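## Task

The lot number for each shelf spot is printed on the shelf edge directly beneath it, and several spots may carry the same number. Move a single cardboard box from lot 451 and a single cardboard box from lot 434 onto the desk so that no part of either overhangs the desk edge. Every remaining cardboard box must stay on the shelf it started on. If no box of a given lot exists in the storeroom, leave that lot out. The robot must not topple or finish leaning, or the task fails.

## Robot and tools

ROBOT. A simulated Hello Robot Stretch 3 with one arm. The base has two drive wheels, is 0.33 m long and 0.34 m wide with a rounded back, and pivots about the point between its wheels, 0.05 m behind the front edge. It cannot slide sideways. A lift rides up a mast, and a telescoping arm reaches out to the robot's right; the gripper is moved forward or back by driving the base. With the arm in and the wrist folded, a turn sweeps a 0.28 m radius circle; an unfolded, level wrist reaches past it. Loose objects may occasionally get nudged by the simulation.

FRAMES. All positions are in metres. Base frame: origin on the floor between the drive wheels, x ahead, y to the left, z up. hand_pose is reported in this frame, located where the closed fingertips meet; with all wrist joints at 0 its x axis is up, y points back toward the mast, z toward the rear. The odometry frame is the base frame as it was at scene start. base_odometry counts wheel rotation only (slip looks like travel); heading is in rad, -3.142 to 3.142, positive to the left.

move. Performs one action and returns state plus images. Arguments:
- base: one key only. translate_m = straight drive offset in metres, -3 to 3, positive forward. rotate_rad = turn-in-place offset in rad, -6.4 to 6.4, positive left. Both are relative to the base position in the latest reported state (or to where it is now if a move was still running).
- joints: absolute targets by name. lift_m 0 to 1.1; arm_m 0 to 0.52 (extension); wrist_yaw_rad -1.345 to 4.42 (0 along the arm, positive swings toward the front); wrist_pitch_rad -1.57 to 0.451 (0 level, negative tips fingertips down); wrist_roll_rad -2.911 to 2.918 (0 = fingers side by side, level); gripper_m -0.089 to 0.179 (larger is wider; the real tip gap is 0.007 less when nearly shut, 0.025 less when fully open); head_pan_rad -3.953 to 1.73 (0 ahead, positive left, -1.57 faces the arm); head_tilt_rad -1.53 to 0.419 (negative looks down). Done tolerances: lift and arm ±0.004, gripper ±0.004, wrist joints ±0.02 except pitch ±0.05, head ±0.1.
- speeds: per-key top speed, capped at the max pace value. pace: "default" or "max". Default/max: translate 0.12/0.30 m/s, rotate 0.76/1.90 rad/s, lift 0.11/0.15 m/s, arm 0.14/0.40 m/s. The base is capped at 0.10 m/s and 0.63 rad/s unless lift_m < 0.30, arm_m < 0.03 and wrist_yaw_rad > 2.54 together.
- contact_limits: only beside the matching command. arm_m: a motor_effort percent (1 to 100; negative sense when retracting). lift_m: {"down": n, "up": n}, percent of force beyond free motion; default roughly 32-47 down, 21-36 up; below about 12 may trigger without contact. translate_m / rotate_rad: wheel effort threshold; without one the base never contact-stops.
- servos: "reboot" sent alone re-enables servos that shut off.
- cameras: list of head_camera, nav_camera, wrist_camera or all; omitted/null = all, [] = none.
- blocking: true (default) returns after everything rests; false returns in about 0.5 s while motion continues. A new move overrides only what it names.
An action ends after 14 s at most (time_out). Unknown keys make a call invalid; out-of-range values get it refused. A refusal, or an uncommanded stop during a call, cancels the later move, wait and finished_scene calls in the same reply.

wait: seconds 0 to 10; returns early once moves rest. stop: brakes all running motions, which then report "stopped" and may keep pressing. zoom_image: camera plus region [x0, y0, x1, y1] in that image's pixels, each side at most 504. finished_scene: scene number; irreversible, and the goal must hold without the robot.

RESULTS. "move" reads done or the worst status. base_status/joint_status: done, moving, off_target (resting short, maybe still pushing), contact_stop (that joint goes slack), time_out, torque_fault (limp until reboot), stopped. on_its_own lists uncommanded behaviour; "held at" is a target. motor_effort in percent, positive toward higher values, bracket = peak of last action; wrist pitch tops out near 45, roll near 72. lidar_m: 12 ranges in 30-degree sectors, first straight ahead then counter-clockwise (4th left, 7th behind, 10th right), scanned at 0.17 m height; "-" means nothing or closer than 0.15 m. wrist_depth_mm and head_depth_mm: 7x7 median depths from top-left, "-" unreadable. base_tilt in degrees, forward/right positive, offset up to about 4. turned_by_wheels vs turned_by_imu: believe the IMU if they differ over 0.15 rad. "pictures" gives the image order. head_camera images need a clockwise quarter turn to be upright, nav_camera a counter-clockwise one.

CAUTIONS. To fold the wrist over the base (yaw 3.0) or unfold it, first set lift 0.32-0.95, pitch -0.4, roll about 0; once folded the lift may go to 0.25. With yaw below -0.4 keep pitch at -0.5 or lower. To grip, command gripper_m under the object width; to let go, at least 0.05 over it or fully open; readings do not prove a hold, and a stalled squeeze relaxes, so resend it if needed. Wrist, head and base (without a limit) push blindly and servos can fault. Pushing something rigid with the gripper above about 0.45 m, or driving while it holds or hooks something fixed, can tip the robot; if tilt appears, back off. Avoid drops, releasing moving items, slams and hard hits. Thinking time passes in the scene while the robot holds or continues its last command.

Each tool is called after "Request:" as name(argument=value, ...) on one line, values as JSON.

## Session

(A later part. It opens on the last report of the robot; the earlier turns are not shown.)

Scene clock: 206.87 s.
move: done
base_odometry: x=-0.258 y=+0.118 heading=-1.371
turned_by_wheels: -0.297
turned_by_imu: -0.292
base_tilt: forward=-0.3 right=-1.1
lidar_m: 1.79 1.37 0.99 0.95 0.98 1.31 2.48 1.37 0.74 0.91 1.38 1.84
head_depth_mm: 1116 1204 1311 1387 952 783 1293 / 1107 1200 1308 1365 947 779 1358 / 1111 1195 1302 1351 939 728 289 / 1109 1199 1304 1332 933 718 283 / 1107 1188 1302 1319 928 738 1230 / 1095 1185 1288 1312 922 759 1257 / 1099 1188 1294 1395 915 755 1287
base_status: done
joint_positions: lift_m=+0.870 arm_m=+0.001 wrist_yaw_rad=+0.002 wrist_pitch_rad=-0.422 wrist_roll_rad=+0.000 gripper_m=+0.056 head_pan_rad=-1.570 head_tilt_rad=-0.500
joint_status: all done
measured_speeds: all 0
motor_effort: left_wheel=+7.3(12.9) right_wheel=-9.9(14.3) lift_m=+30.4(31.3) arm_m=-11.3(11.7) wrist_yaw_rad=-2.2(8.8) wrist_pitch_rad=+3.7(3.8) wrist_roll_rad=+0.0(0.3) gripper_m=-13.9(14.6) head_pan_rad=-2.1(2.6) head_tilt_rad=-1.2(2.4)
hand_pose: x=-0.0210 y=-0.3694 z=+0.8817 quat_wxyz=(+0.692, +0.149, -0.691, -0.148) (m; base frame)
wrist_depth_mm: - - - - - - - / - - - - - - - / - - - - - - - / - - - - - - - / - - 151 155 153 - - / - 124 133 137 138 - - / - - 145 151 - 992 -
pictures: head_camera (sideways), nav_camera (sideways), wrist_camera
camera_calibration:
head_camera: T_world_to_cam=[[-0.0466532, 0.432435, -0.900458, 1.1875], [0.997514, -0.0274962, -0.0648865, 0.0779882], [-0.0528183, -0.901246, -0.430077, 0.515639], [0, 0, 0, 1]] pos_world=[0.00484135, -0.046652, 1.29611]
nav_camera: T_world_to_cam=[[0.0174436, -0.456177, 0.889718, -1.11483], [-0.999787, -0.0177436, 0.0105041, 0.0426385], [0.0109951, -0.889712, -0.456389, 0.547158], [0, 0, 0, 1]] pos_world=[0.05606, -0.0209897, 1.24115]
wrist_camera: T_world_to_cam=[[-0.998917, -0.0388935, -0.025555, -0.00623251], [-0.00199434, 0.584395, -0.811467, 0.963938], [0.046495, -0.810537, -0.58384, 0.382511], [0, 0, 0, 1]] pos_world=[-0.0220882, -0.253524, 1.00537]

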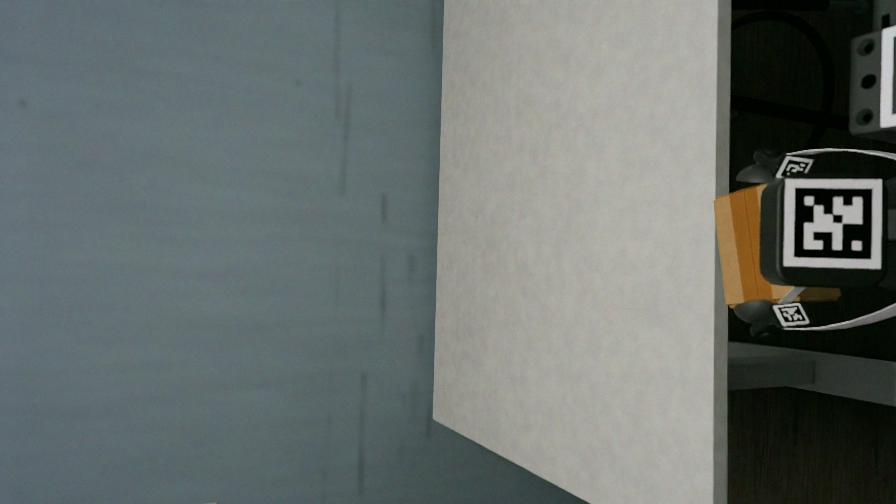

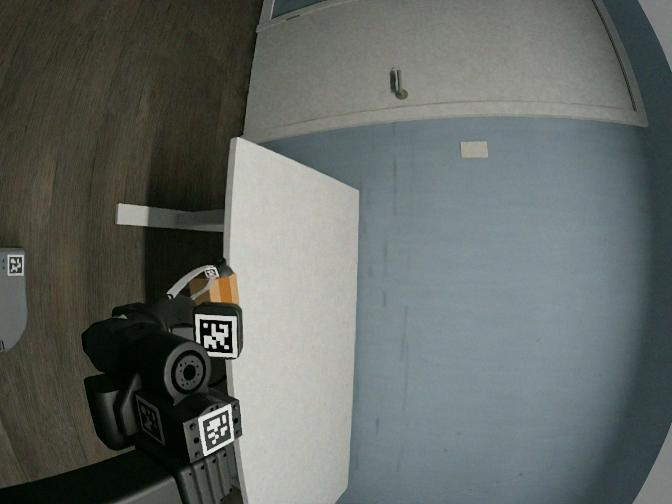

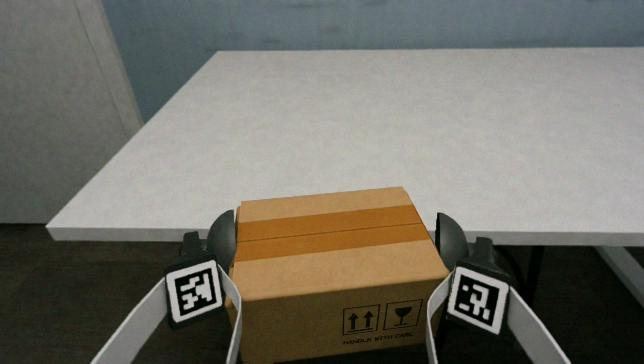

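Request:
move(joints={"arm_m": 0.37}, cameras=[])

Request:
move(joints={"lift_m": 0.765}, cameras=[])

Request:
move(joints={"lift_m": 0.735}, speeds={"lift_m": 0.03}, contact_limits={"lift_m": {"down": 14}}, cameras=["wrist_camera","nav_camera"])

Scene clock: 221.57 s.
move: done
base_odometry: x=-0.258 y=+0.118 heading=-1.371
turned_by_wheels: +0.000
turned_by_imu: +0.000
base_tilt: forward=-0.4 right=-1.2
lidar_m: 1.79 1.37 0.99 0.95 0.97 1.32 2.49 1.36 0.74 0.91 1.38 1.84
head_depth_mm: 1112 1209 1310 1372 951 296 - / 1113 1208 1314 1285 383 728 1252 / 1109 1201 1306 512 832 774 1307 / 1102 1194 1293 1182 827 768 1310 / 1102 1185 1304 1316 921 766 1304 / 1103 1185 1291 1298 919 759 1261 / 1096 1178 1288 1397 910 753 1280
base_status: not commanded
joint_positions: lift_m=+0.870 arm_m=+0.370 wrist_yaw_rad=+0.002 wrist_pitch_rad=-0.422 wrist_roll_rad=+0.000 gripper_m=+0.056 head_pan_rad=-1.570 head_tilt_rad=-0.500
joint_status: all done
measured_speeds: all 0
motor_effort: left_wheel=+7.7(8.2) right_wheel=-9.8(10.6) lift_m=+29.6(30.9) arm_m=+13.5(15.4) wrist_yaw_rad=-1.1(4.0) wrist_pitch_rad=+3.7(3.8) wrist_roll_rad=+0.0(0.3) gripper_m=-14.1(14.7) head_pan_rad=-2.6(3.3) head_tilt_rad=-0.9(1.7)
hand_pose: x=-0.0210 y=-0.7388 z=+0.8817 quat_wxyz=(+0.692, +0.149, -0.691, -0.148) (m; base frame)
wrist_depth_mm: - - - - - - - / - - - - - - - / - - - - - - - / 874 - - - - - - / - - 151 156 154 - - / - - 133 137 138 - - / - - 143 149 152 - -
pictures: none
No camera images: "cameras" was empty.

Scene clock: 223.37 s.
move: done
base_odometry: x=-0.258 y=+0.118 heading=-1.371
turned_by_wheels: +0.000
turned_by_imu: +0.000
base_tilt: forward=-0.2 right=-1.1
lidar_m: 1.78 1.37 0.99 0.95 0.98 1.32 2.49 1.37 0.73 0.90 1.38 1.83
head_depth_mm: 1116 1208 1311 1367 954 783 352 / 1111 1201 1309 1362 910 400 342 / 1111 1200 1302 1355 546 746 1311 / 1103 1201 1305 1331 593 744 1299 / 1101 1189 1297 1317 929 766 1296 / 1101 1185 1285 1299 917 761 1256 / 1092 1184 1288 1400 913 755 1287
base_status: not commanded
joint_positions: lift_m=+0.765 arm_m=+0.370 wrist_yaw_rad=+0.002 wrist_pitch_rad=-0.422 wrist_roll_rad=+0.000 gripper_m=+0.056 head_pan_rad=-1.570 head_tilt_rad=-0.500
joint_status: all done
measured_speeds: all 0
motor_effort: left_wheel=+7.4(8.2) right_wheel=-10.0(10.9) lift_m=+23.9(28.7) arm_m=+11.8(13.7) wrist_yaw_rad=-1.8(4.6) wrist_pitch_rad=+3.6(3.8) wrist_roll_rad=+0.1(0.2) gripper_m=-13.8(14.5) head_pan_rad=-2.7(3.4) head_tilt_rad=+0.0(1.0)
hand_pose: x=-0.0210 y=-0.7388 z=+0.7767 quat_wxyz=(+0.692, +0.149, -0.691, -0.148) (m; base frame)
wrist_depth_mm: - - - - - - - / - - - - - - - / - - - - - - - / - - - - - - - / - - 151 156 154 - - / - - 133 136 137 - - / - - 143 149 152 - -
pictures: none
No camera images: "cameras" was empty.

Scene clock: 224.80 s.
move: done
base_odometry: x=-0.258 y=+0.118 heading=-1.371
turned_by_wheels: +0.000
turned_by_imu: +0.000
base_tilt: forward=-0.2 right=-1.2
lidar_m: 1.79 1.37 0.99 0.95 0.98 1.32 2.49 1.36 0.74 0.90 1.38 1.84
head_depth_mm: 1111 1207 1316 1375 955 784 1247 / 1108 1201 1304 1361 949 450 362 / 1114 1200 1305 1348 585 714 1283 / 1108 1191 1306 1330 673 717 1299 / 1106 1194 1296 1314 929 765 1298 / 1102 1185 1287 1306 920 759 1262 / 1099 1185 1286 1398 914 756 1282
base_status: not commanded
joint_positions: lift_m=+0.735 arm_m=+0.370 wrist_yaw_rad=+0.002 wrist_pitch_rad=-0.376 wrist_roll_rad=+0.003 gripper_m=+0.056 head_pan_rad=-1.570 head_tilt_rad=-0.500
joint_status: all done
measured_speeds: all 0
motor_effort: left_wheel=+7.2(8.4) right_wheel=-9.4(10.6) lift_m=+18.2(26.0) arm_m=+11.0(12.0) wrist_yaw_rad=-3.2(3.6) wrist_pitch_rad=-4.9(5.3) wrist_roll_rad=-1.1(1.3) gripper_m=-14.0(14.5) head_pan_rad=-3.3(3.6) head_tilt_rad=-0.8(0.9)
contact_limits: lift_m down 14 (down: maximum 72; up: maximum 65)
hand_pose: x=-0.0210 y=-0.7444 z=+0.7571 quat_wxyz=(+0.694, +0.133, -0.695, -0.132) (m; base frame)
wrist_depth_mm: - - - - - - - / - - - - - - - / - - - - - - - / - - - - - - - / - - 151 156 155 - - / - - 132 136 138 - - / - - 140 148 151 - -
pictures: nav_camera (sideways), wrist_camera
camera_calibration:
nav_camera: T_world_to_cam=[[0.0174436, -0.456177, 0.889718, -1.11483], [-0.999787, -0.0177436, 0.0105041, 0.0426385], [0.0109951, -0.889712, -0.456389, 0.547158], [0, 0, 0, 1]] pos_world=[0.05606, -0.0209897, 1.24115]
wrist_camera: T_world_to_cam=[[-0.998878, -0.0387024, -0.0272897, -0.0224919], [0.00170336, 0.54653, -0.837438, 1.07346], [0.0473255, -0.836545, -0.545851, -0.0423378], [0, 0, 0, 1]] pos_world=[-0.0222915, -0.622967, 0.875234]

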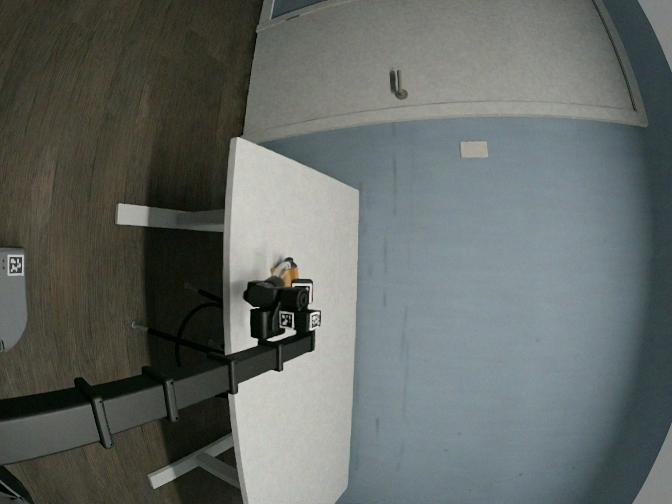

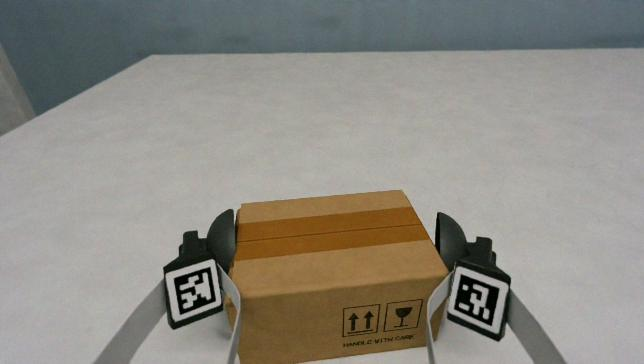

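Request:
move(joints={"lift_m": 0.742}, speeds={"lift_m": 0.03}, cameras=[])

Request:
move(joints={"gripper_m": 0.179}, cameras=["wrist_camera"])

Request:
move(joints={"arm_m": 0.0}, cameras=["nav_camera"])

Request:
move(joints={"wrist_yaw_rad": 3.0, "wrist_pitch_rad": -0.4, "gripper_m": 0.05}, pace="max", cameras=[])

Request:
move(joints={"lift_m": 0.28}, pace="max", cameras=["nav_camera"])

Request:
move(base={"translate_m": -1.94}, joints={"head_pan_rad": -0.3}, pace="max", cameras=[])

Scene clock: 248.50 s.
move: done
base_odometry: x=-0.258 y=+0.118 heading=-1.371
turned_by_wheels: +0.000
turned_by_imu: +0.000
base_tilt: forward=-0.4 right=-1.2
lidar_m: 1.79 1.37 0.99 0.95 0.98 1.32 2.48 1.36 0.74 0.90 1.38 1.83
head_depth_mm: 1114 1205 1315 1378 958 784 1227 / 1111 1199 1313 1354 943 442 356 / 1103 1195 1307 1336 560 722 1279 / 1100 1193 1289 1333 669 719 1301 / 1101 1187 1298 1321 926 764 1302 / 1099 1183 1287 1296 920 760 1257 / 1098 1191 1287 1400 913 755 1292
base_status: not commanded
joint_positions: lift_m=+0.742 arm_m=+0.370 wrist_yaw_rad=+0.002 wrist_pitch_rad=-0.402 wrist_roll_rad=+0.003 gripper_m=+0.056 head_pan_rad=-1.570 head_tilt_rad=-0.500
joint_status: all done
measured_speeds: all 0
motor_effort: left_wheel=+7.1(7.9) right_wheel=-10.0(10.0) lift_m=+30.0(31.0) arm_m=+7.7(9.3) wrist_yaw_rad=-2.6(4.2) wrist_pitch_rad=-0.2(4.9) wrist_roll_rad=-1.1(1.5) gripper_m=-14.2(14.3) head_pan_rad=-3.0(3.7) head_tilt_rad=+0.8(1.2)
hand_pose: x=-0.0210 y=-0.7414 z=+0.7584 quat_wxyz=(+0.692, +0.142, -0.694, -0.141) (m; base frame)
wrist_depth_mm: - - - - - - - / - - - - - - - / - - - - - - - / - - - - - - - / - - 151 155 153 - - / - - 132 136 138 - - / - - 141 150 151 - -
pictures: none
No camera images: "cameras" was empty.

Scene clock: 250.27 s.
move: done
base_odometry: x=-0.258 y=+0.118 heading=-1.371
turned_by_wheels: +0.000
turned_by_imu: +0.000
base_tilt: forward=-0.4 right=-1.2
lidar_m: 1.78 1.38 0.99 0.95 0.98 1.32 2.48 1.36 0.74 0.90 1.38 1.84
head_depth_mm: 1117 1210 1315 1377 952 784 1230 / 1111 1206 1307 1363 948 442 355 / 1106 1199 1307 1351 561 723 1278 / 1102 1196 1303 1329 672 717 1301 / 1101 1190 1293 1321 924 766 1294 / 1098 1186 1292 1303 920 759 1259 / 1093 1179 1290 1395 911 758 1293
base_status: not commanded
joint_positions: lift_m=+0.742 arm_m=+0.370 wrist_yaw_rad=+0.001 wrist_pitch_rad=-0.412 wrist_roll_rad=+0.003 gripper_m=+0.179 head_pan_rad=-1.570 head_tilt_rad=-0.500
joint_status: all done
measured_speeds: all 0
motor_effort: left_wheel=+7.1(7.9) right_wheel=-8.7(10.3) lift_m=+30.3(30.8) arm_m=+7.5(8.5) wrist_yaw_rad=+0.2(3.6) wrist_pitch_rad=+1.8(1.9) wrist_roll_rad=-1.2(1.4) gripper_m=+0.9(83.8) head_pan_rad=-2.9(3.7) head_tilt_rad=+1.0(1.8)
hand_pose: x=-0.0213 y=-0.7401 z=+0.7560 quat_wxyz=(+0.691, +0.145, -0.693, -0.145) (m; base frame)
wrist_depth_mm: - - - - - - - / - - - - - - - / - - - - - - - / - - - 176 - - - / - 142 - 157 151 - - / - 126 132 137 139 - - / - - 145 149 154 - 105
pictures: wrist_camera
camera_calibration:
wrist_camera: T_world_to_cam=[[-0.998928, -0.036402, -0.0286003, -0.0199173], [0.00240969, 0.57608, -0.81739, 1.07695], [0.0462306, -0.816582, -0.575375, -0.00217879], [0, 0, 0, 1]] pos_world=[-0.0223904, -0.622912, 0.878463]

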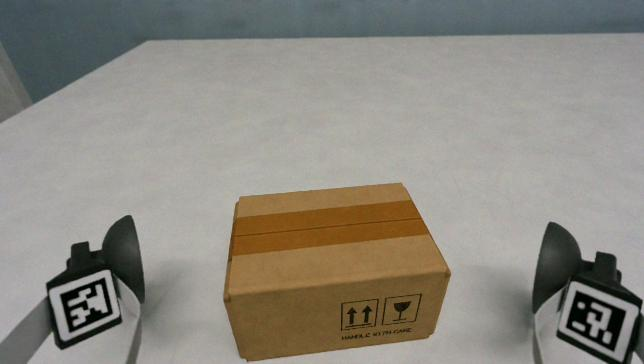

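Scene clock: 254.20 s.
move: done
base_odometry: x=-0.258 y=+0.118 heading=-1.371
turned_by_wheels: +0.000
turned_by_imu: +0.000
base_tilt: forward=-0.3 right=-1.3
lidar_m: 1.79 1.37 0.99 0.95 0.98 1.32 2.48 1.36 0.74 0.90 1.38 1.83
head_depth_mm: 1117 1210 1317 1373 955 784 1264 / 1110 1204 1312 1376 947 779 1255 / 1107 1204 1305 1348 942 775 1305 / 1107 1187 1307 1329 852 770 1305 / 1106 1197 1297 1320 927 764 1299 / 1106 1186 1289 1304 918 761 1262 / 1094 1180 1289 1387 913 755 1295
base_status: not commanded
joint_positions: lift_m=+0.742 arm_m=+0.001 wrist_yaw_rad=+0.001 wrist_pitch_rad=-0.413 wrist_roll_rad=+0.003 gripper_m=+0.179 head_pan_rad=-1.570 head_tilt_rad=-0.500
joint_status: all done
measured_speeds: all 0
motor_effort: left_wheel=+7.1(7.7) right_wheel=-9.0(10.3) lift_m=+30.0(31.5) arm_m=-12.9(14.3) wrist_yaw_rad=-2.0(2.9) wrist_pitch_rad=+1.9(2.0) wrist_roll_rad=-1.2(1.5) gripper_m=+0.7(1.3) head_pan_rad=-3.3(3.8) head_tilt_rad=+1.3(2.1)
hand_pose: x=-0.0213 y=-0.3706 z=+0.7559 quat_wxyz=(+0.691, +0.145, -0.693, -0.145) (m; base frame)
wrist_depth_mm: - - - 439 - - - / - - - 445 - - - / - - - - - - - / - - - - - - - / - - - - - - - / 123 - - - - - - / 882 918 922 927 923 896 105
pictures: nav_camera (sideways)
camera_calibration:
nav_camera: T_world_to_cam=[[0.0173522, -0.45618, 0.889718, -1.11483], [-0.999791, -0.0175245, 0.0105137, 0.0426301], [0.0107957, -0.889715, -0.456389, 0.54717], [0, 0, 0, 1]] pos_world=[0.0560588, -0.0209892, 1.24115]

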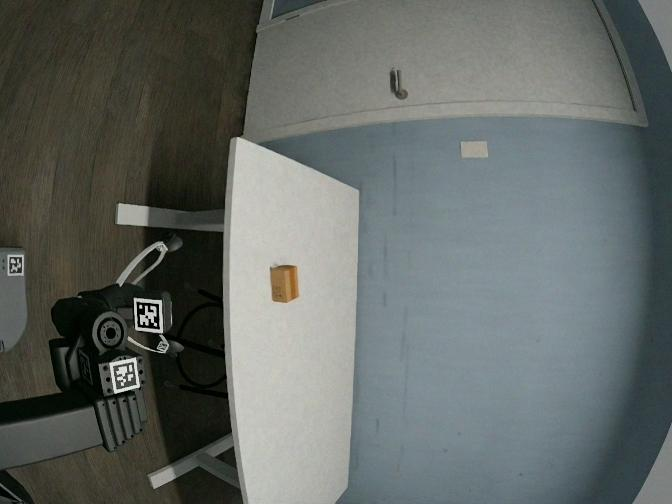

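Scene clock: 256.03 s.
move: done
base_odometry: x=-0.258 y=+0.118 heading=-1.371
turned_by_wheels: +0.000
turned_by_imu: +0.000
base_tilt: forward=-0.4 right=-1.2
lidar_m: 1.78 1.37 0.99 0.95 0.98 1.32 2.48 1.36 0.74 0.90 1.38 1.84
head_depth_mm: 1113 1204 1314 1379 955 786 1261 / 1108 1205 1311 1363 947 780 1250 / 1110 1196 1306 1343 944 775 1314 / 1106 1191 1305 1337 850 770 1307 / 1107 1189 1299 1322 930 766 1293 / 1101 1190 1289 1300 918 758 1262 / 1094 1191 1285 1398 916 757 1283
base_status: not commanded
joint_positions: lift_m=+0.742 arm_m=+0.001 wrist_yaw_rad=+2.997 wrist_pitch_rad=-0.413 wrist_roll_rad=+0.003 gripper_m=+0.050 head_pan_rad=-1.570 head_tilt_rad=-0.500
joint_status: all done
measured_speeds: all 0
motor_effort: left_wheel=+7.1(7.4) right_wheel=-8.6(9.8) lift_m=+29.7(30.6) arm_m=-11.9(13.4) wrist_yaw_rad=+1.9(8.1) wrist_pitch_rad=+1.9(4.4) wrist_roll_rad=-1.0(1.5) gripper_m=+0.4(82.2) head_pan_rad=-3.1(3.7) head_tilt_rad=+1.8(2.3)
hand_pose: x=+0.0112 y=+0.0772 z=+0.7559 quat_wxyz=(+0.195, +0.702, +0.094, +0.679) (m; base frame)
wrist_depth_mm: - 137 - - 934 - - / - 147 - - - - - / - 160 - - - - - / - 185 - - - - - / - - 198 - - - - / - - 127 - 125 - - / 948 99 277 912 880 902 914
pictures: none
No camera images: "cameras" was empty.

Scene clock: 259.90 s.
move: done
base_odometry: x=-0.258 y=+0.118 heading=-1.371
turned_by_wheels: +0.000
turned_by_imu: +0.000
base_tilt: forward=-0.4 right=-1.2
lidar_m: 1.79 1.37 0.99 0.95 0.98 1.31 2.48 1.36 0.74 0.90 1.38 1.83
head_depth_mm: 1118 1208 1319 1377 953 787 1255 / 1114 1204 1306 1360 945 777 1249 / 1111 1196 1307 1351 941 774 1313 / 1108 1191 1303 1329 852 770 1306 / 1104 1198 1297 1317 927 762 1296 / 1099 1190 1291 1309 917 758 1259 / 1097 1184 1295 1401 913 757 1295
base_status: not commanded
joint_positions: lift_m=+0.280 arm_m=+0.001 wrist_yaw_rad=+2.997 wrist_pitch_rad=-0.414 wrist_roll_rad=+0.003 gripper_m=+0.050 head_pan_rad=-1.570 head_tilt_rad=-0.500
joint_status: all done
measured_speeds: all 0
motor_effort: left_wheel=+7.2(7.6) right_wheel=-9.4(9.9) lift_m=+22.7(27.9) arm_m=-11.4(13.0) wrist_yaw_rad=+1.6(3.9) wrist_pitch_rad=+2.2(2.3) wrist_roll_rad=-1.2(1.4) gripper_m=+0.4(0.9) head_pan_rad=-2.6(3.6) head_tilt_rad=+1.8(2.9)
hand_pose: x=+0.0112 y=+0.0770 z=+0.2935 quat_wxyz=(+0.196, +0.702, +0.095, +0.679) (m; base frame)
wrist_depth_mm: - 137 - - 960 - - / - 147 - - - - - / 882 162 857 904 899 880 869 / 731 186 666 707 712 698 700 / 604 578 198 592 591 579 576 / 513 511 127 310 125 496 493 / 283 99 260 269 423 432 432
pictures: nav_camera (sideways)
camera_calibration:
nav_camera: T_world_to_cam=[[0.0173522, -0.45618, 0.889718, -1.11483], [-0.999791, -0.0175245, 0.0105137, 0.0426301], [0.0107957, -0.889715, -0.456389, 0.54717], [0, 0, 0, 1]] pos_world=[0.0560588, -0.0209892, 1.24115]

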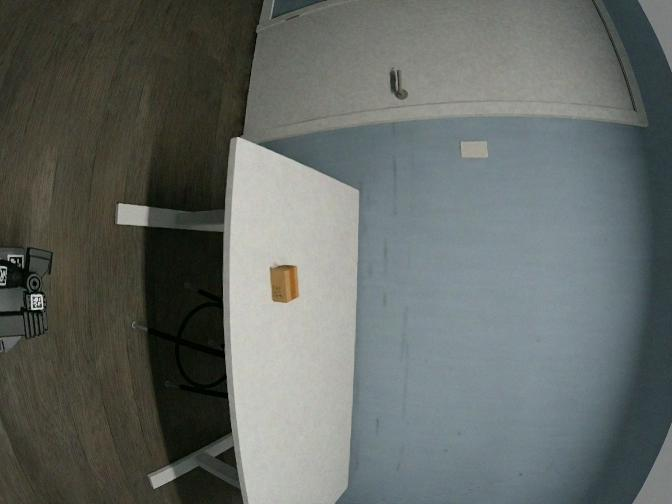

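Scene clock: 267.80 s.
move: done
base_odometry: x=-0.643 y=+2.019 heading=-1.371
turned_by_wheels: +0.000
turned_by_imu: -0.002
base_tilt: forward=-0.2 right=-1.2
lidar_m: 3.70 1.32 1.02 2.36 0.82 0.59 0.56 0.58 0.78 1.38 1.26 1.62
head_depth_mm: 1931 1982 2010 1383 1877 1486 1326 / 2262 2359 2270 1361 1926 1614 1319 / 2728 2854 2370 1640 2091 1615 1312 / 3492 3753 3727 2766 2083 1595 1306 / 3417 3696 - 2940 2066 1579 1296 / 3378 3659 3864 2881 2047 1574 1289 / 3246 3511 3737 2849 2026 1582 1281
base_status: done
joint_positions: lift_m=+0.280 arm_m=+0.001 wrist_yaw_rad=+2.997 wrist_pitch_rad=-0.414 wrist_roll_rad=+0.003 gripper_m=+0.050 head_pan_rad=-0.300 head_tilt_rad=-0.500
joint_status: all done
measured_speeds: all 0
motor_effort: left_wheel=-3.2(10.3) right_wheel=-4.3(18.5) lift_m=+29.5(31.3) arm_m=-10.8(12.6) wrist_yaw_rad=+1.8(3.5) wrist_pitch_rad=+2.2(2.3) wrist_roll_rad=-1.1(1.7) gripper_m=+0.2(1.0) head_pan_rad=-2.9(5.0) head_tilt_rad=+3.4(3.9)
hand_pose: x=+0.0111 y=+0.0770 z=+0.2935 quat_wxyz=(+0.195, +0.702, +0.095, +0.679) (m; base frame)
wrist_depth_mm: - 137 - - - - - / - 148 - - - - - / 855 162 862 904 889 884 876 / 732 185 660 708 696 699 696 / 602 580 198 589 583 575 575 / 508 508 127 309 125 493 493 / 284 99 262 269 423 430 434
pictures: none
No camera images: "cameras" was empty.

Request:
move(base={"rotate_rad": 1.603}, pace="max", cameras=[])

Request:
move(base={"translate_m": 1.88}, pace="max", cameras=[])

Request:
move(base={"rotate_rad": -1.603}, joints={"head_pan_rad": -1.0}, pace="max", cameras=["nav_camera", "head_camera"])

Scene clock: 282.27 s.
move: done
base_odometry: x=-0.643 y=+2.019 heading=+0.232
turned_by_wheels: +1.603
turned_by_imu: +1.570
base_tilt: forward=-0.2 right=-1.3
lidar_m: 2.27 0.81 0.58 0.56 0.58 0.79 1.38 1.25 1.94 3.69 1.30 1.02
head_depth_mm: 854 938 1035 1151 1309 1489 1329 / 823 900 994 1102 1234 1413 1323 / 933 970 1017 1099 1205 1336 1305 / 2017 2145 1367 1461 1575 1541 1301 / 2002 2153 2363 2591 2056 1588 1301 / 1938 2107 2276 2459 2057 1576 1291 / 1894 2038 2192 2401 2023 1568 1285
base_status: done
joint_positions: lift_m=+0.280 arm_m=+0.001 wrist_yaw_rad=+2.997 wrist_pitch_rad=-0.414 wrist_roll_rad=+0.003 gripper_m=+0.050 head_pan_rad=-0.300 head_tilt_rad=-0.500
joint_status: not commanded
measured_speeds: all 0
motor_effort: left_wheel=-6.3(14.6) right_wheel=+7.5(14.3) lift_m=+27.8(29.3) arm_m=-12.7(13.4) wrist_yaw_rad=+2.1(3.3) wrist_pitch_rad=+2.2(2.3) wrist_roll_rad=-1.3(1.5) gripper_m=+0.1(0.9) head_pan_rad=-2.6(3.5) head_tilt_rad=+3.7(4.7)
hand_pose: x=+0.0111 y=+0.0770 z=+0.2935 quat_wxyz=(+0.195, +0.702, +0.095, +0.679) (m; base frame)
wrist_depth_mm: 513 137 544 564 585 598 611 / 562 148 590 616 622 627 - / 611 161 194 - - - - / - 181 189 684 683 698 691 / 604 578 198 591 582 576 569 / 516 509 127 310 125 495 492 / 285 99 261 270 427 431 433
pictures: none
No camera images: "cameras" was empty.

Scene clock: 289.97 s.
move: done
base_odometry: x=+1.187 y=+2.451 heading=+0.232
turned_by_wheels: +0.000
turned_by_imu: +0.002
base_tilt: forward=-0.4 right=-1.2
lidar_m: 0.50 0.52 0.61 0.58 0.60 0.81 2.21 0.67 1.34 2.03 0.72 0.52
head_depth_mm: 455 498 550 612 696 797 943 / 440 478 528 586 659 752 878 / 425 462 505 560 626 711 818 / 410 446 485 535 598 672 769 / 398 430 468 514 571 639 728 / 385 415 451 494 545 607 687 / 375 402 436 474 523 581 652
base_status: done
joint_positions: lift_m=+0.280 arm_m=+0.001 wrist_yaw_rad=+2.997 wrist_pitch_rad=-0.414 wrist_roll_rad=+0.003 gripper_m=+0.050 head_pan_rad=-0.300 head_tilt_rad=-0.500
joint_status: not commanded
measured_speeds: all 0
motor_effort: left_wheel=+3.7(10.3) right_wheel=+2.7(17.3) lift_m=+26.3(28.8) arm_m=-5.6(12.9) wrist_yaw_rad=+2.9(3.1) wrist_pitch_rad=+2.2(2.3) wrist_roll_rad=-1.3(1.5) gripper_m=-0.1(1.0) head_pan_rad=-2.3(3.5) head_tilt_rad=+2.5(4.5)
hand_pose: x=+0.0110 y=+0.0770 z=+0.2935 quat_wxyz=(+0.195, +0.702, +0.095, +0.679) (m; base frame)
wrist_depth_mm: 529 137 557 581 596 615 541 / 574 147 602 622 633 666 531 / 630 161 170 - - 722 533 / - 183 191 682 705 695 547 / 603 578 198 592 579 571 540 / 518 516 127 312 125 496 487 / 286 99 261 271 426 428 430
pictures: none
No camera images: "cameras" was empty.

Scene clock: 292.10 s.
move: done
base_odometry: x=+1.187 y=+2.451 heading=-1.371
turned_by_wheels: -1.603
turned_by_imu: -1.571
base_tilt: forward=-0.3 right=-1.2
lidar_m: 2.11 0.73 0.53 0.50 0.52 0.61 0.58 0.60 0.81 2.10 0.67 1.33
head_depth_mm: 2715 2881 3048 3037 2125 1635 1328 / 2817 3020 3121 2960 2116 1622 1316 / 813 910 3097 2801 1987 1606 1310 / 680 742 819 915 1039 1190 1275 / 582 629 683 748 825 927 1048 / 534 581 641 718 1116 970 1183 / 1043 1214 1185 1438 1174 1351 1243
base_status: done
joint_positions: lift_m=+0.280 arm_m=+0.001 wrist_yaw_rad=+2.997 wrist_pitch_rad=-0.414 wrist_roll_rad=+0.003 gripper_m=+0.050 head_pan_rad=-1.004 head_tilt_rad=-0.500
joint_status: all done
measured_speeds: all 0
motor_effort: left_wheel=+5.3(15.2) right_wheel=-8.7(14.1) lift_m=+26.2(26.9) arm_m=-12.5(13.2) wrist_yaw_rad=+3.0(3.3) wrist_pitch_rad=+2.2(2.4) wrist_roll_rad=-1.3(1.6) gripper_m=+0.3(0.8) head_pan_rad=+2.9(5.6) head_tilt_rad=+2.4(3.5)
hand_pose: x=+0.0110 y=+0.0770 z=+0.2935 quat_wxyz=(+0.195, +0.702, +0.095, +0.679) (m; base frame)
wrist_depth_mm: 467 137 491 511 525 536 542 / 505 148 525 542 - - - / 533 161 171 - - - - / - 178 188 - 652 674 673 / 589 563 198 588 580 582 578 / 514 508 127 310 125 496 492 / 285 100 260 270 423 429 431
pictures: head_camera (sideways), nav_camera (sideways)
camera_calibration:
head_camera: T_world_to_cam=[[-0.27107, 0.339726, -0.900615, 1.18904], [0.8568, 0.511546, -0.0649195, 0.078874], [0.438651, -0.789245, -0.429742, 0.512229], [0, 0, 0, 1]] pos_world=[0.0300444, -0.0400216, 1.29612]
nav_camera: T_world_to_cam=[[0.259153, -0.375448, 0.889875, -1.11651], [-0.834438, -0.551, 0.0105356, 0.0415346], [0.486366, -0.745277, -0.456082, 0.543854], [0, 0, 0, 1]] pos_world=[0.0594921, 0.00901728, 1.24116]

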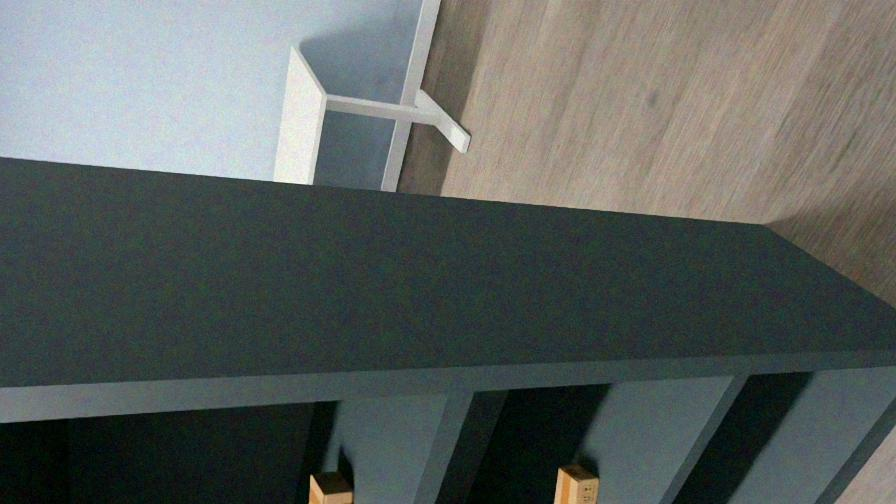

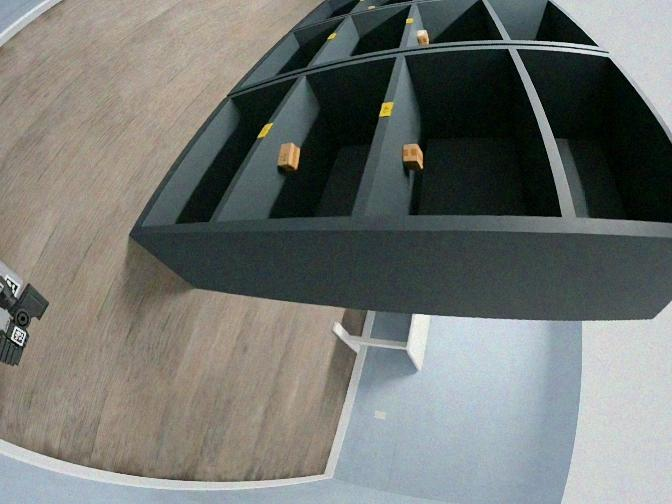

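Request:
move(base={"translate_m": 0.93}, joints={"head_pan_rad": -1.2, "head_tilt_rad": -0.55}, pace="max", cameras=["nav_camera", "head_camera"])

Scene clock: 302.27 s.
move: done
base_odometry: x=+1.371 y=+1.540 heading=-1.371
turned_by_wheels: +0.000
turned_by_imu: +0.000
base_tilt: forward=-0.3 right=-1.2
lidar_m: 2.20 0.76 0.55 0.52 0.54 0.73 1.50 1.55 0.66 0.94 0.62 0.67
head_depth_mm: 734 789 854 626 542 920 758 / 757 817 878 658 1041 917 756 / 785 846 903 652 1081 914 788 / 810 882 939 644 1113 907 1107 / 723 784 834 635 1026 900 1128 / 596 636 683 664 803 845 981 / 506 536 578 625 712 832 1094
base_status: done
joint_positions: lift_m=+0.280 arm_m=+0.001 wrist_yaw_rad=+2.998 wrist_pitch_rad=-0.414 wrist_roll_rad=+0.003 gripper_m=+0.050 head_pan_rad=-1.200 head_tilt_rad=-0.550
joint_status: all done
measured_speeds: all 0
motor_effort: left_wheel=+2.9(12.6) right_wheel=+5.1(13.4) lift_m=+24.0(25.6) arm_m=-11.1(12.7) wrist_yaw_rad=+2.1(2.9) wrist_pitch_rad=+2.1(2.3) wrist_roll_rad=-1.2(1.6) gripper_m=+0.4(0.8) head_pan_rad=-3.5(4.4) head_tilt_rad=-4.5(7.9)
hand_pose: x=+0.0110 y=+0.0770 z=+0.2935 quat_wxyz=(+0.195, +0.702, +0.095, +0.679) (m; base frame)
wrist_depth_mm: 479 137 502 522 532 541 - / 521 148 531 - - - - / - 161 171 - - - - / - 179 189 662 676 665 699 / 613 586 198 586 586 581 574 / 513 508 127 309 125 496 490 / 284 99 261 269 425 431 431
pictures: head_camera (sideways), nav_camera (sideways)
camera_calibration:
head_camera: T_world_to_cam=[[-0.215953, 0.427811, -0.877691, 1.15876], [0.938835, 0.337928, -0.066282, 0.0802165], [0.26824, -0.838321, -0.47462, 0.571636], [0, 0, 0, 1]] pos_world=[0.021591, -0.0436207, 1.29366]
nav_camera: T_world_to_cam=[[0.197024, -0.46003, 0.865768, -1.08469], [-0.925626, -0.378318, 0.00962508, 0.0432873], [0.323108, -0.803273, -0.500353, 0.602431], [0, 0, 0, 1]] pos_world=[0.0591275, 0.00130435, 1.2401]

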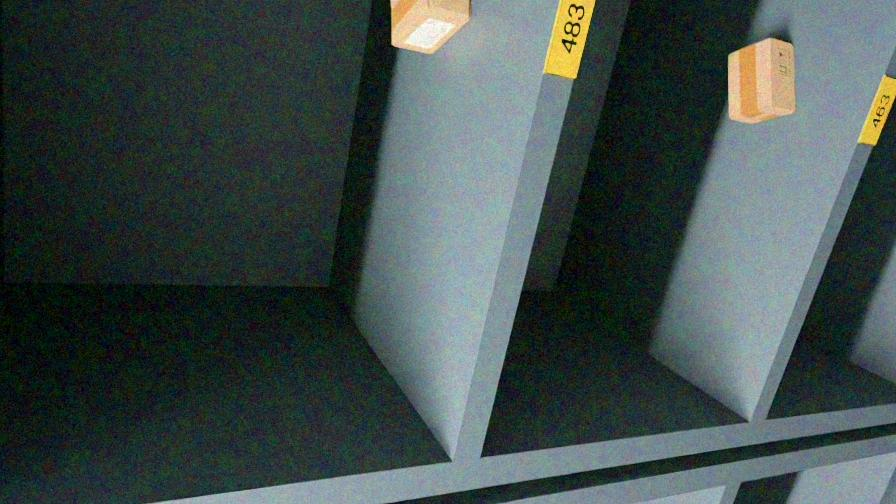

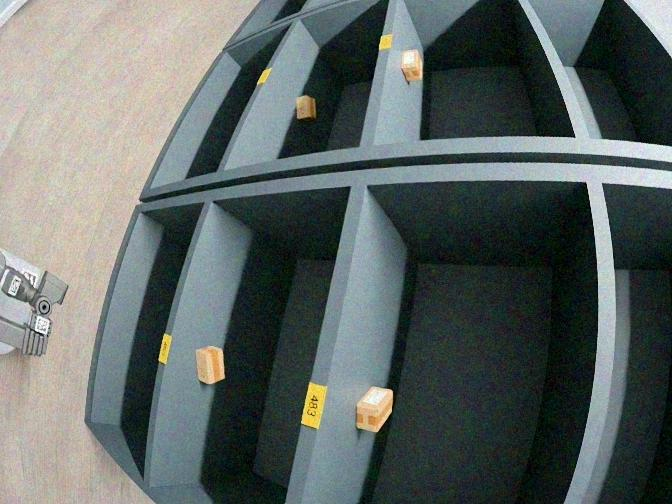

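Request:
move(base={"translate_m": 0.6}, joints={"head_pan_rad": -1.1, "head_tilt_rad": -0.5}, pace="max", cameras=["nav_camera", "head_camera"])

Scene clock: 309.87 s.
move: done
base_odometry: x=+1.490 y=+0.951 heading=-1.371
turned_by_wheels: +0.000
turned_by_imu: +0.000
base_tilt: forward=-0.4 right=-1.2
lidar_m: 1.73 0.77 0.56 0.53 0.55 0.75 1.96 1.15 0.49 0.48 0.95 0.87
head_depth_mm: 730 785 845 740 533 967 788 / 762 822 884 732 555 961 781 / 791 862 929 724 579 954 775 / 829 904 968 676 1094 940 795 / 872 951 1020 668 1134 942 834 / 916 991 1048 698 1188 942 1166 / 835 905 941 740 1071 938 1183
base_status: done
joint_positions: lift_m=+0.280 arm_m=+0.001 wrist_yaw_rad=+2.998 wrist_pitch_rad=-0.414 wrist_roll_rad=+0.003 gripper_m=+0.050 head_pan_rad=-1.100 head_tilt_rad=-0.500
joint_status: all done
measured_speeds: all 0
motor_effort: left_wheel=+4.9(11.8) right_wheel=+1.3(14.0) lift_m=+30.2(30.9) arm_m=-10.9(11.5) wrist_yaw_rad=+2.5(2.7) wrist_pitch_rad=+2.2(2.3) wrist_roll_rad=-1.3(1.6) gripper_m=+0.6(0.8) head_pan_rad=+3.5(4.8) head_tilt_rad=+3.8(5.0)
hand_pose: x=+0.0110 y=+0.0770 z=+0.2935 quat_wxyz=(+0.195, +0.702, +0.095, +0.679) (m; base frame)
wrist_depth_mm: 486 137 519 533 538 - - / 528 147 174 - - - - / - 161 171 - - - - / - 178 188 683 686 665 685 / 603 583 198 583 579 571 573 / 508 510 127 309 126 493 486 / 286 99 261 269 419 434 428
pictures: head_camera (sideways), nav_camera (sideways)
camera_calibration:
head_camera: T_world_to_cam=[[-0.237243, 0.364151, -0.900617, 1.18886], [0.90191, 0.427016, -0.0649257, 0.0786744], [0.360935, -0.827678, -0.429738, 0.512641], [0, 0, 0, 1]] pos_world=[0.0260608, -0.042218, 1.29612]
nav_camera: T_world_to_cam=[[0.221911, -0.398618, 0.889865, -1.11627], [-0.883476, -0.468358, 0.0105153, 0.0418985], [0.412583, -0.788508, -0.456104, 0.54432], [0, 0, 0, 1]] pos_world=[0.0601521, 0.00385753, 1.24116]

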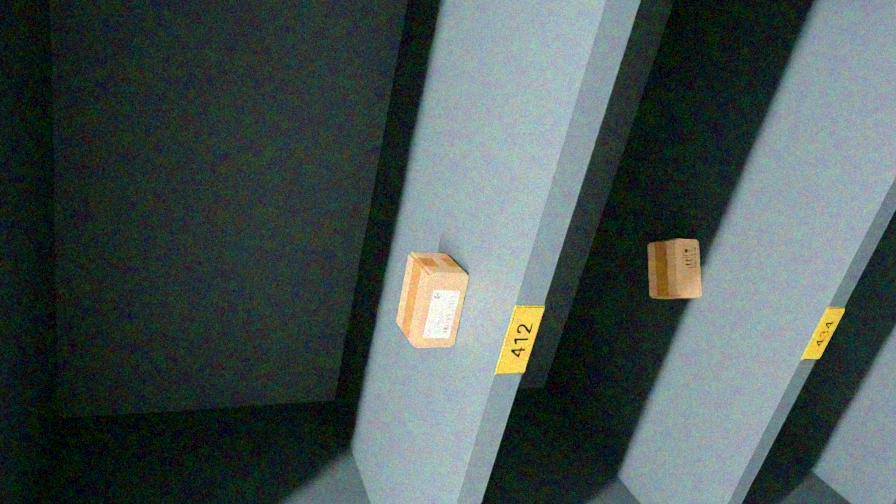

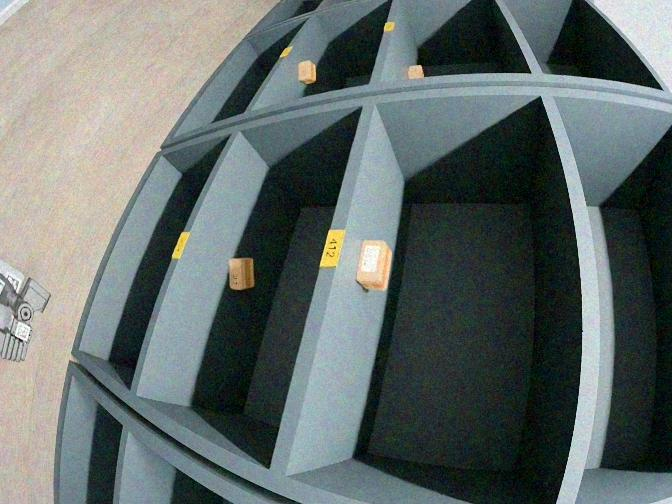

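Request:
move(base={"translate_m": 0.28}, joints={"lift_m": 0.6, "head_pan_rad": -1.57}, pace="max", cameras=[])

Request:
move(joints={"wrist_yaw_rad": 0, "wrist_pitch_rad": -0.4, "gripper_m": 0.179}, pace="max", cameras=["wrist_camera", "head_camera"])

Scene clock: 324.13 s.
move: done
base_odometry: x=+1.546 y=+0.677 heading=-1.371
turned_by_wheels: +0.000
turned_by_imu: +0.000
base_tilt: forward=-0.3 right=-1.3
lidar_m: 2.27 0.79 0.57 0.54 0.56 0.75 1.98 0.67 0.61 0.92 0.65 0.65
head_depth_mm: 755 815 889 743 561 923 784 / 752 814 886 732 556 962 782 / 750 812 882 721 551 955 775 / 748 806 882 715 548 948 773 / 747 805 882 595 540 885 768 / 743 804 875 699 564 939 764 / 743 801 873 694 558 931 763
base_status: done
joint_positions: lift_m=+0.600 arm_m=+0.001 wrist_yaw_rad=+2.998 wrist_pitch_rad=-0.415 wrist_roll_rad=+0.003 gripper_m=+0.050 head_pan_rad=-1.571 head_tilt_rad=-0.500
joint_status: all done
measured_speeds: all 0
motor_effort: left_wheel=+4.6(12.2) right_wheel=-1.5(12.0) lift_m=+24.8(34.7) arm_m=-9.5(10.5) wrist_yaw_rad=+1.1(2.9) wrist_pitch_rad=+2.3(2.4) wrist_roll_rad=-1.2(1.6) gripper_m=+0.6(1.1) head_pan_rad=+3.6(4.9) head_tilt_rad=+2.7(3.8)
hand_pose: x=+0.0110 y=+0.0769 z=+0.6134 quat_wxyz=(+0.196, +0.701, +0.095, +0.679) (m; base frame)
wrist_depth_mm: 491 137 523 541 543 - - / 538 147 157 - - - - / - 161 170 - - - - / - 178 188 - - - - / - - 196 - 150 - - / - - 127 855 124 869 873 / 791 99 282 773 761 757 765
pictures: none
No camera images: "cameras" was empty.

Scene clock: 325.97 s.
move: done
base_odometry: x=+1.546 y=+0.677 heading=-1.371
turned_by_wheels: +0.000
turned_by_imu: +0.000
base_tilt: forward=-0.2 right=-1.3
lidar_m: 2.25 0.78 0.56 0.54 0.56 0.75 1.98 0.67 0.61 0.92 0.65 0.65
head_depth_mm: 753 817 890 739 561 922 785 / 752 813 885 732 556 960 782 / 750 812 881 723 551 955 777 / 744 810 879 716 547 950 772 / 745 806 881 595 542 885 769 / 748 806 871 698 564 939 765 / 742 803 874 692 560 932 764
base_status: not commanded
joint_positions: lift_m=+0.600 arm_m=+0.001 wrist_yaw_rad=+0.003 wrist_pitch_rad=-0.415 wrist_roll_rad=+0.003 gripper_m=+0.179 head_pan_rad=-1.570 head_tilt_rad=-0.500
joint_status: all done
measured_speeds: all 0
motor_effort: left_wheel=+4.7(5.0) right_wheel=-1.4(2.0) lift_m=+23.8(24.5) arm_m=-8.4(9.7) wrist_yaw_rad=-2.9(8.2) wrist_pitch_rad=+2.2(5.3) wrist_roll_rad=-1.3(1.6) gripper_m=+0.6(83.3) head_pan_rad=+3.6(4.2) head_tilt_rad=+2.7(3.7)
hand_pose: x=-0.0208 y=-0.3703 z=+0.6134 quat_wxyz=(+0.691, +0.147, -0.693, -0.145) (m; base frame)
wrist_depth_mm: - - - - - 595 - / - 542 457 450 - 537 - / 457 450 442 439 437 431 424 / 358 355 350 347 346 342 339 / 305 301 302 303 300 298 291 / - 126 - - - - - / - - - - - - 105
pictures: head_camera (sideways), wrist_camera
camera_calibration:
head_camera: T_world_to_cam=[[-0.0465815, 0.432119, -0.900613, 1.18768], [0.997507, -0.0277297, -0.064898, 0.0779926], [-0.0530174, -0.90139, -0.42975, 0.515209], [0, 0, 0, 1]] pos_world=[0.004841, -0.0466535, 1.29612]
wrist_camera: T_world_to_cam=[[-0.998846, -0.0385405, -0.0286672, -0.0108361], [0.00108987, 0.578484, -0.815693, 0.747082], [0.0480208, -0.814783, -0.577774, 0.219785], [0, 0, 0, 1]] pos_world=[-0.0221921, -0.253515, 0.736065]

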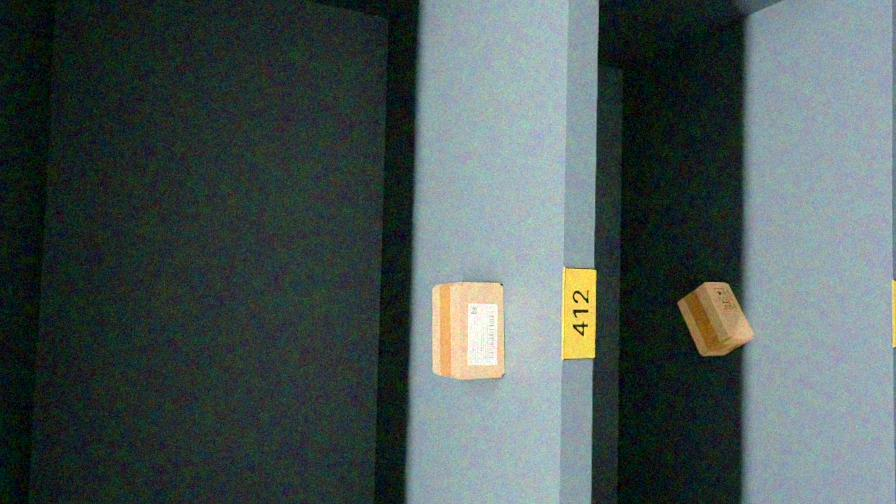

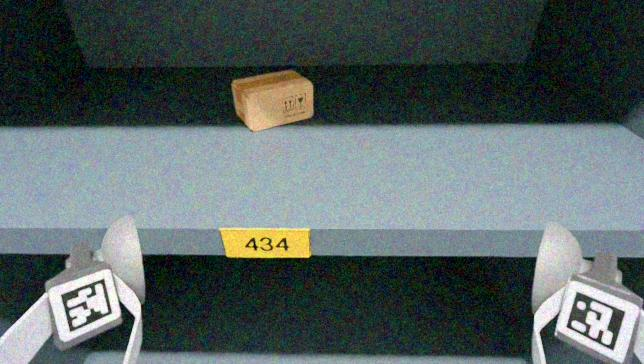

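Request:
move(base={"translate_m": -0.032}, joints={"wrist_yaw_rad": 0.39, "lift_m": 0.557, "arm_m": 0.25}, cameras=["wrist_camera"])

Scene clock: 345.60 s.
move: done
base_odometry: x=+1.540 y=+0.708 heading=-1.371
turned_by_wheels: +0.000
turned_by_imu: +0.000
base_tilt: forward=-0.3 right=-1.1
lidar_m: 2.26 0.79 0.56 0.54 0.56 0.75 1.98 1.33 0.59 0.92 0.69 0.67
head_depth_mm: 755 817 877 740 562 891 786 / 751 813 885 730 557 956 783 / 750 812 884 722 551 952 543 / 751 812 880 713 572 947 556 / 747 804 876 669 543 897 714 / 747 804 876 656 561 939 746 / 744 802 872 689 557 932 761
base_status: done
joint_positions: lift_m=+0.557 arm_m=+0.250 wrist_yaw_rad=+0.387 wrist_pitch_rad=-0.415 wrist_roll_rad=+0.003 gripper_m=+0.179 head_pan_rad=-1.570 head_tilt_rad=-0.500
joint_status: all done
measured_speeds: all 0
motor_effort: left_wheel=-3.3(7.8) right_wheel=-7.8(13.7) lift_m=+28.0(28.8) arm_m=+13.0(15.1) wrist_yaw_rad=+2.7(5.0) wrist_pitch_rad=+2.2(2.4) wrist_roll_rad=-1.2(1.4) gripper_m=+1.3(1.3) head_pan_rad=+3.8(4.2) head_tilt_rad=+1.9(2.8)
hand_pose: x=+0.0633 y=-0.6032 z=+0.5704 quat_wxyz=(+0.706, +0.276, -0.652, -0.011) (m; base frame)
wrist_depth_mm: 416 486 - - - - - / 421 475 444 437 406 - - / 356 352 347 235 322 334 330 / 279 276 274 221 248 267 264 / 237 220 225 225 222 221 220 / 123 145 192 191 190 188 188 / 160 168 167 166 166 161 107
pictures: wrist_camera
camera_calibration:
wrist_camera: T_world_to_cam=[[-0.911766, -0.409712, -0.0286301, -0.166466], [-0.215613, 0.53682, -0.815681, 0.835213], [0.349563, -0.737537, -0.577793, 0.0286663], [0, 0, 0, 1]] pos_world=[0.0182844, -0.495419, 0.693065]

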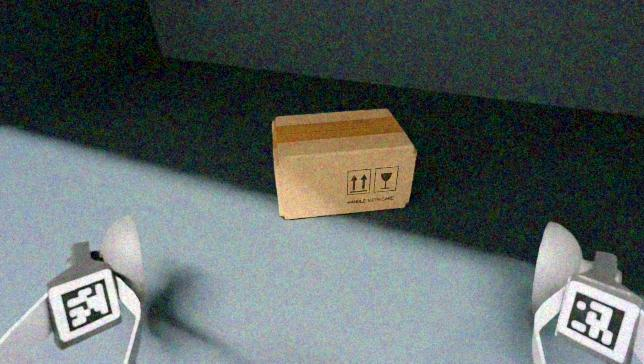

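Request:
move(base={"translate_m": 0.032}, joints={"arm_m": 0.334}, speeds={"translate_m": 0.03, "arm_m": 0.08}, cameras=["wrist_camera"])

Request:
move(joints={"gripper_m": 0.05}, cameras=["wrist_camera"])

Request:
move(joints={"lift_m": 0.62}, cameras=["wrist_camera"])

Scene clock: 358.53 s.
move: done
base_odometry: x=+1.546 y=+0.677 heading=-1.371
turned_by_wheels: +0.000
turned_by_imu: +0.000
base_tilt: forward=-0.3 right=-1.1
lidar_m: 2.26 0.79 0.56 0.54 0.56 0.75 1.98 0.67 0.61 0.92 0.65 0.65
head_depth_mm: 754 813 890 738 561 918 784 / 754 813 888 732 556 959 780 / 752 812 884 725 550 955 590 / 746 808 884 714 548 924 715 / 746 806 877 594 543 884 750 / 744 808 875 696 563 939 764 / 742 798 871 690 558 930 761
base_status: done
joint_positions: lift_m=+0.557 arm_m=+0.334 wrist_yaw_rad=+0.387 wrist_pitch_rad=-0.415 wrist_roll_rad=+0.003 gripper_m=+0.179 head_pan_rad=-1.570 head_tilt_rad=-0.500
joint_status: all done
measured_speeds: all 0
motor_effort: left_wheel=+6.5(9.1) right_wheel=+4.6(8.1) lift_m=+26.7(31.2) arm_m=+13.1(14.9) wrist_yaw_rad=+1.9(3.7) wrist_pitch_rad=+2.2(2.4) wrist_roll_rad=-1.2(1.6) gripper_m=+0.6(1.2) head_pan_rad=+3.3(3.7) head_tilt_rad=+0.8(1.8)
hand_pose: x=+0.0633 y=-0.6872 z=+0.5704 quat_wxyz=(+0.706, +0.276, -0.652, -0.011) (m; base frame)
wrist_depth_mm: 390 442 - - - - - / 399 445 414 - - - - / 354 352 347 341 326 318 303 / 278 275 273 272 268 265 263 / 237 219 166 153 152 221 219 / 123 144 145 142 151 189 187 / 160 168 163 158 162 161 107
pictures: wrist_camera
camera_calibration:
wrist_camera: T_world_to_cam=[[-0.911725, -0.409801, -0.028648, -0.200881], [-0.215644, 0.536787, -0.815695, 0.880243], [0.349651, -0.737511, -0.577773, -0.0332135], [0, 0, 0, 1]] pos_world=[0.0182843, -0.579319, 0.693065]

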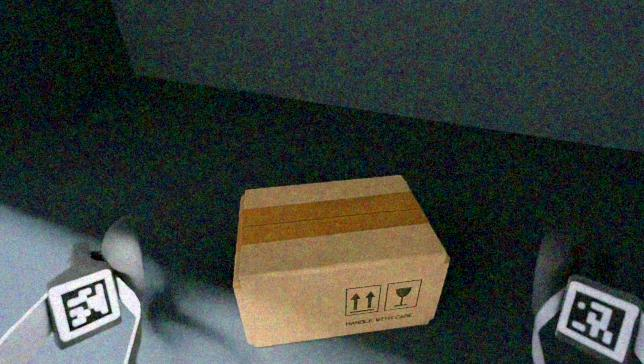

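Scene clock: 360.37 s.
move: done
base_odometry: x=+1.546 y=+0.677 heading=-1.371
turned_by_wheels: +0.000
turned_by_imu: +0.000
base_tilt: forward=-0.3 right=-1.3
lidar_m: 2.26 0.79 0.56 0.54 0.56 0.75 1.98 0.67 0.61 0.92 0.65 0.65
head_depth_mm: 754 817 892 741 560 922 782 / 752 813 886 733 556 957 780 / 750 812 882 723 551 954 591 / 747 807 880 715 548 949 716 / 746 806 879 595 542 884 771 / 744 803 874 696 564 935 765 / 741 802 872 692 558 931 763
base_status: not commanded
joint_positions: lift_m=+0.557 arm_m=+0.334 wrist_yaw_rad=+0.388 wrist_pitch_rad=-0.415 wrist_roll_rad=+0.003 gripper_m=+0.051 head_pan_rad=-1.570 head_tilt_rad=-0.500
joint_status: all done
measured_speeds: all 0
motor_effort: left_wheel=+6.6(7.2) right_wheel=+3.6(5.0) lift_m=+23.2(26.9) arm_m=+10.1(13.0) wrist_yaw_rad=+1.8(3.5) wrist_pitch_rad=+2.3(2.4) wrist_roll_rad=-1.3(1.6) gripper_m=-14.4(87.3) head_pan_rad=+3.2(3.5) head_tilt_rad=+0.5(1.4)
hand_pose: x=+0.0635 y=-0.6871 z=+0.5704 quat_wxyz=(+0.706, +0.276, -0.652, -0.010) (m; base frame)
wrist_depth_mm: 387 439 - - - - - / 398 449 417 - - - - / 357 350 349 344 324 319 301 / 279 275 273 270 268 265 263 / 229 228 153 153 151 221 219 / 195 194 136 143 144 188 187 / 174 160 159 159 161 124 168
pictures: wrist_camera
camera_calibration:
wrist_camera: T_world_to_cam=[[-0.911403, -0.410513, -0.028698, -0.201174], [-0.216029, 0.536641, -0.815688, 0.880183], [0.350252, -0.737221, -0.577779, -0.0330867], [0, 0, 0, 1]] pos_world=[0.0183835, -0.579319, 0.693065]

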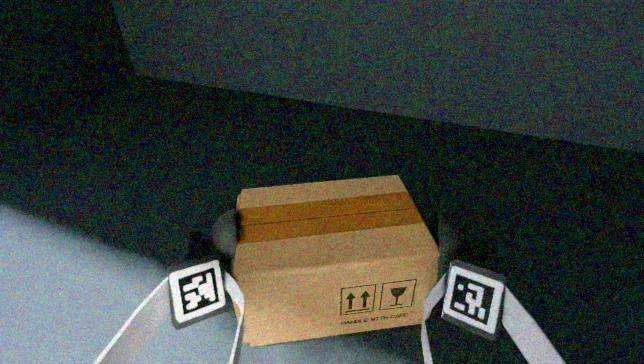

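Scene clock: 361.77 s.
move: done
base_odometry: x=+1.546 y=+0.677 heading=-1.371
turned_by_wheels: +0.000
turned_by_imu: +0.000
base_tilt: forward=-0.2 right=-1.2
lidar_m: 2.26 0.79 0.57 0.54 0.56 0.75 1.98 0.67 0.60 0.92 0.65 0.65
head_depth_mm: 755 817 889 739 562 922 784 / 752 814 889 731 557 960 725 / 750 810 886 723 552 594 718 / 749 808 879 712 547 607 750 / 746 805 879 595 542 858 769 / 742 803 877 697 563 936 764 / 742 801 874 691 559 933 762
base_status: not commanded
joint_positions: lift_m=+0.620 arm_m=+0.334 wrist_yaw_rad=+0.388 wrist_pitch_rad=-0.421 wrist_roll_rad=+0.003 gripper_m=+0.051 head_pan_rad=-1.570 head_tilt_rad=-0.500
joint_status: all done
measured_speeds: all 0
motor_effort: left_wheel=+6.8(6.9) right_wheel=+3.9(5.1) lift_m=+30.8(35.4) arm_m=+8.8(10.9) wrist_yaw_rad=+1.9(2.9) wrist_pitch_rad=+3.5(3.6) wrist_roll_rad=-1.3(1.4) gripper_m=-14.5(14.9) head_pan_rad=+3.2(3.3) head_tilt_rad=+0.2(1.1)
hand_pose: x=+0.0632 y=-0.6864 z=+0.6319 quat_wxyz=(+0.706, +0.278, -0.651, -0.013) (m; base frame)
wrist_depth_mm: 386 441 - - - - - / 397 465 - - - - - / 411 457 454 - - - - / 386 380 377 371 356 351 - / 317 316 154 153 152 306 304 / 270 270 136 143 144 261 260 / 241 222 220 165 224 124 227
pictures: wrist_camera
camera_calibration:
wrist_camera: T_world_to_cam=[[-0.911477, -0.410334, -0.028922, -0.199112], [-0.217987, 0.541447, -0.811984, 0.93103], [0.348844, -0.7338, -0.582963, 0.0088291], [0, 0, 0, 1]] pos_world=[0.0183866, -0.579327, 0.75537]

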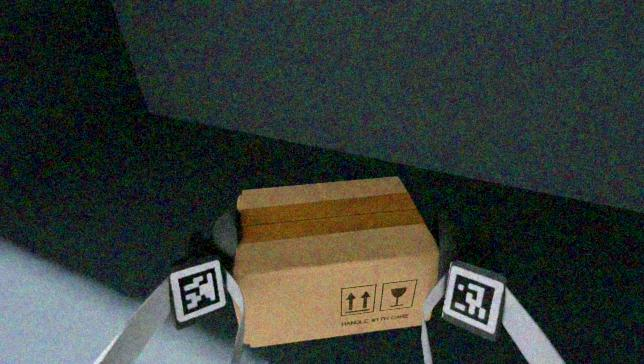

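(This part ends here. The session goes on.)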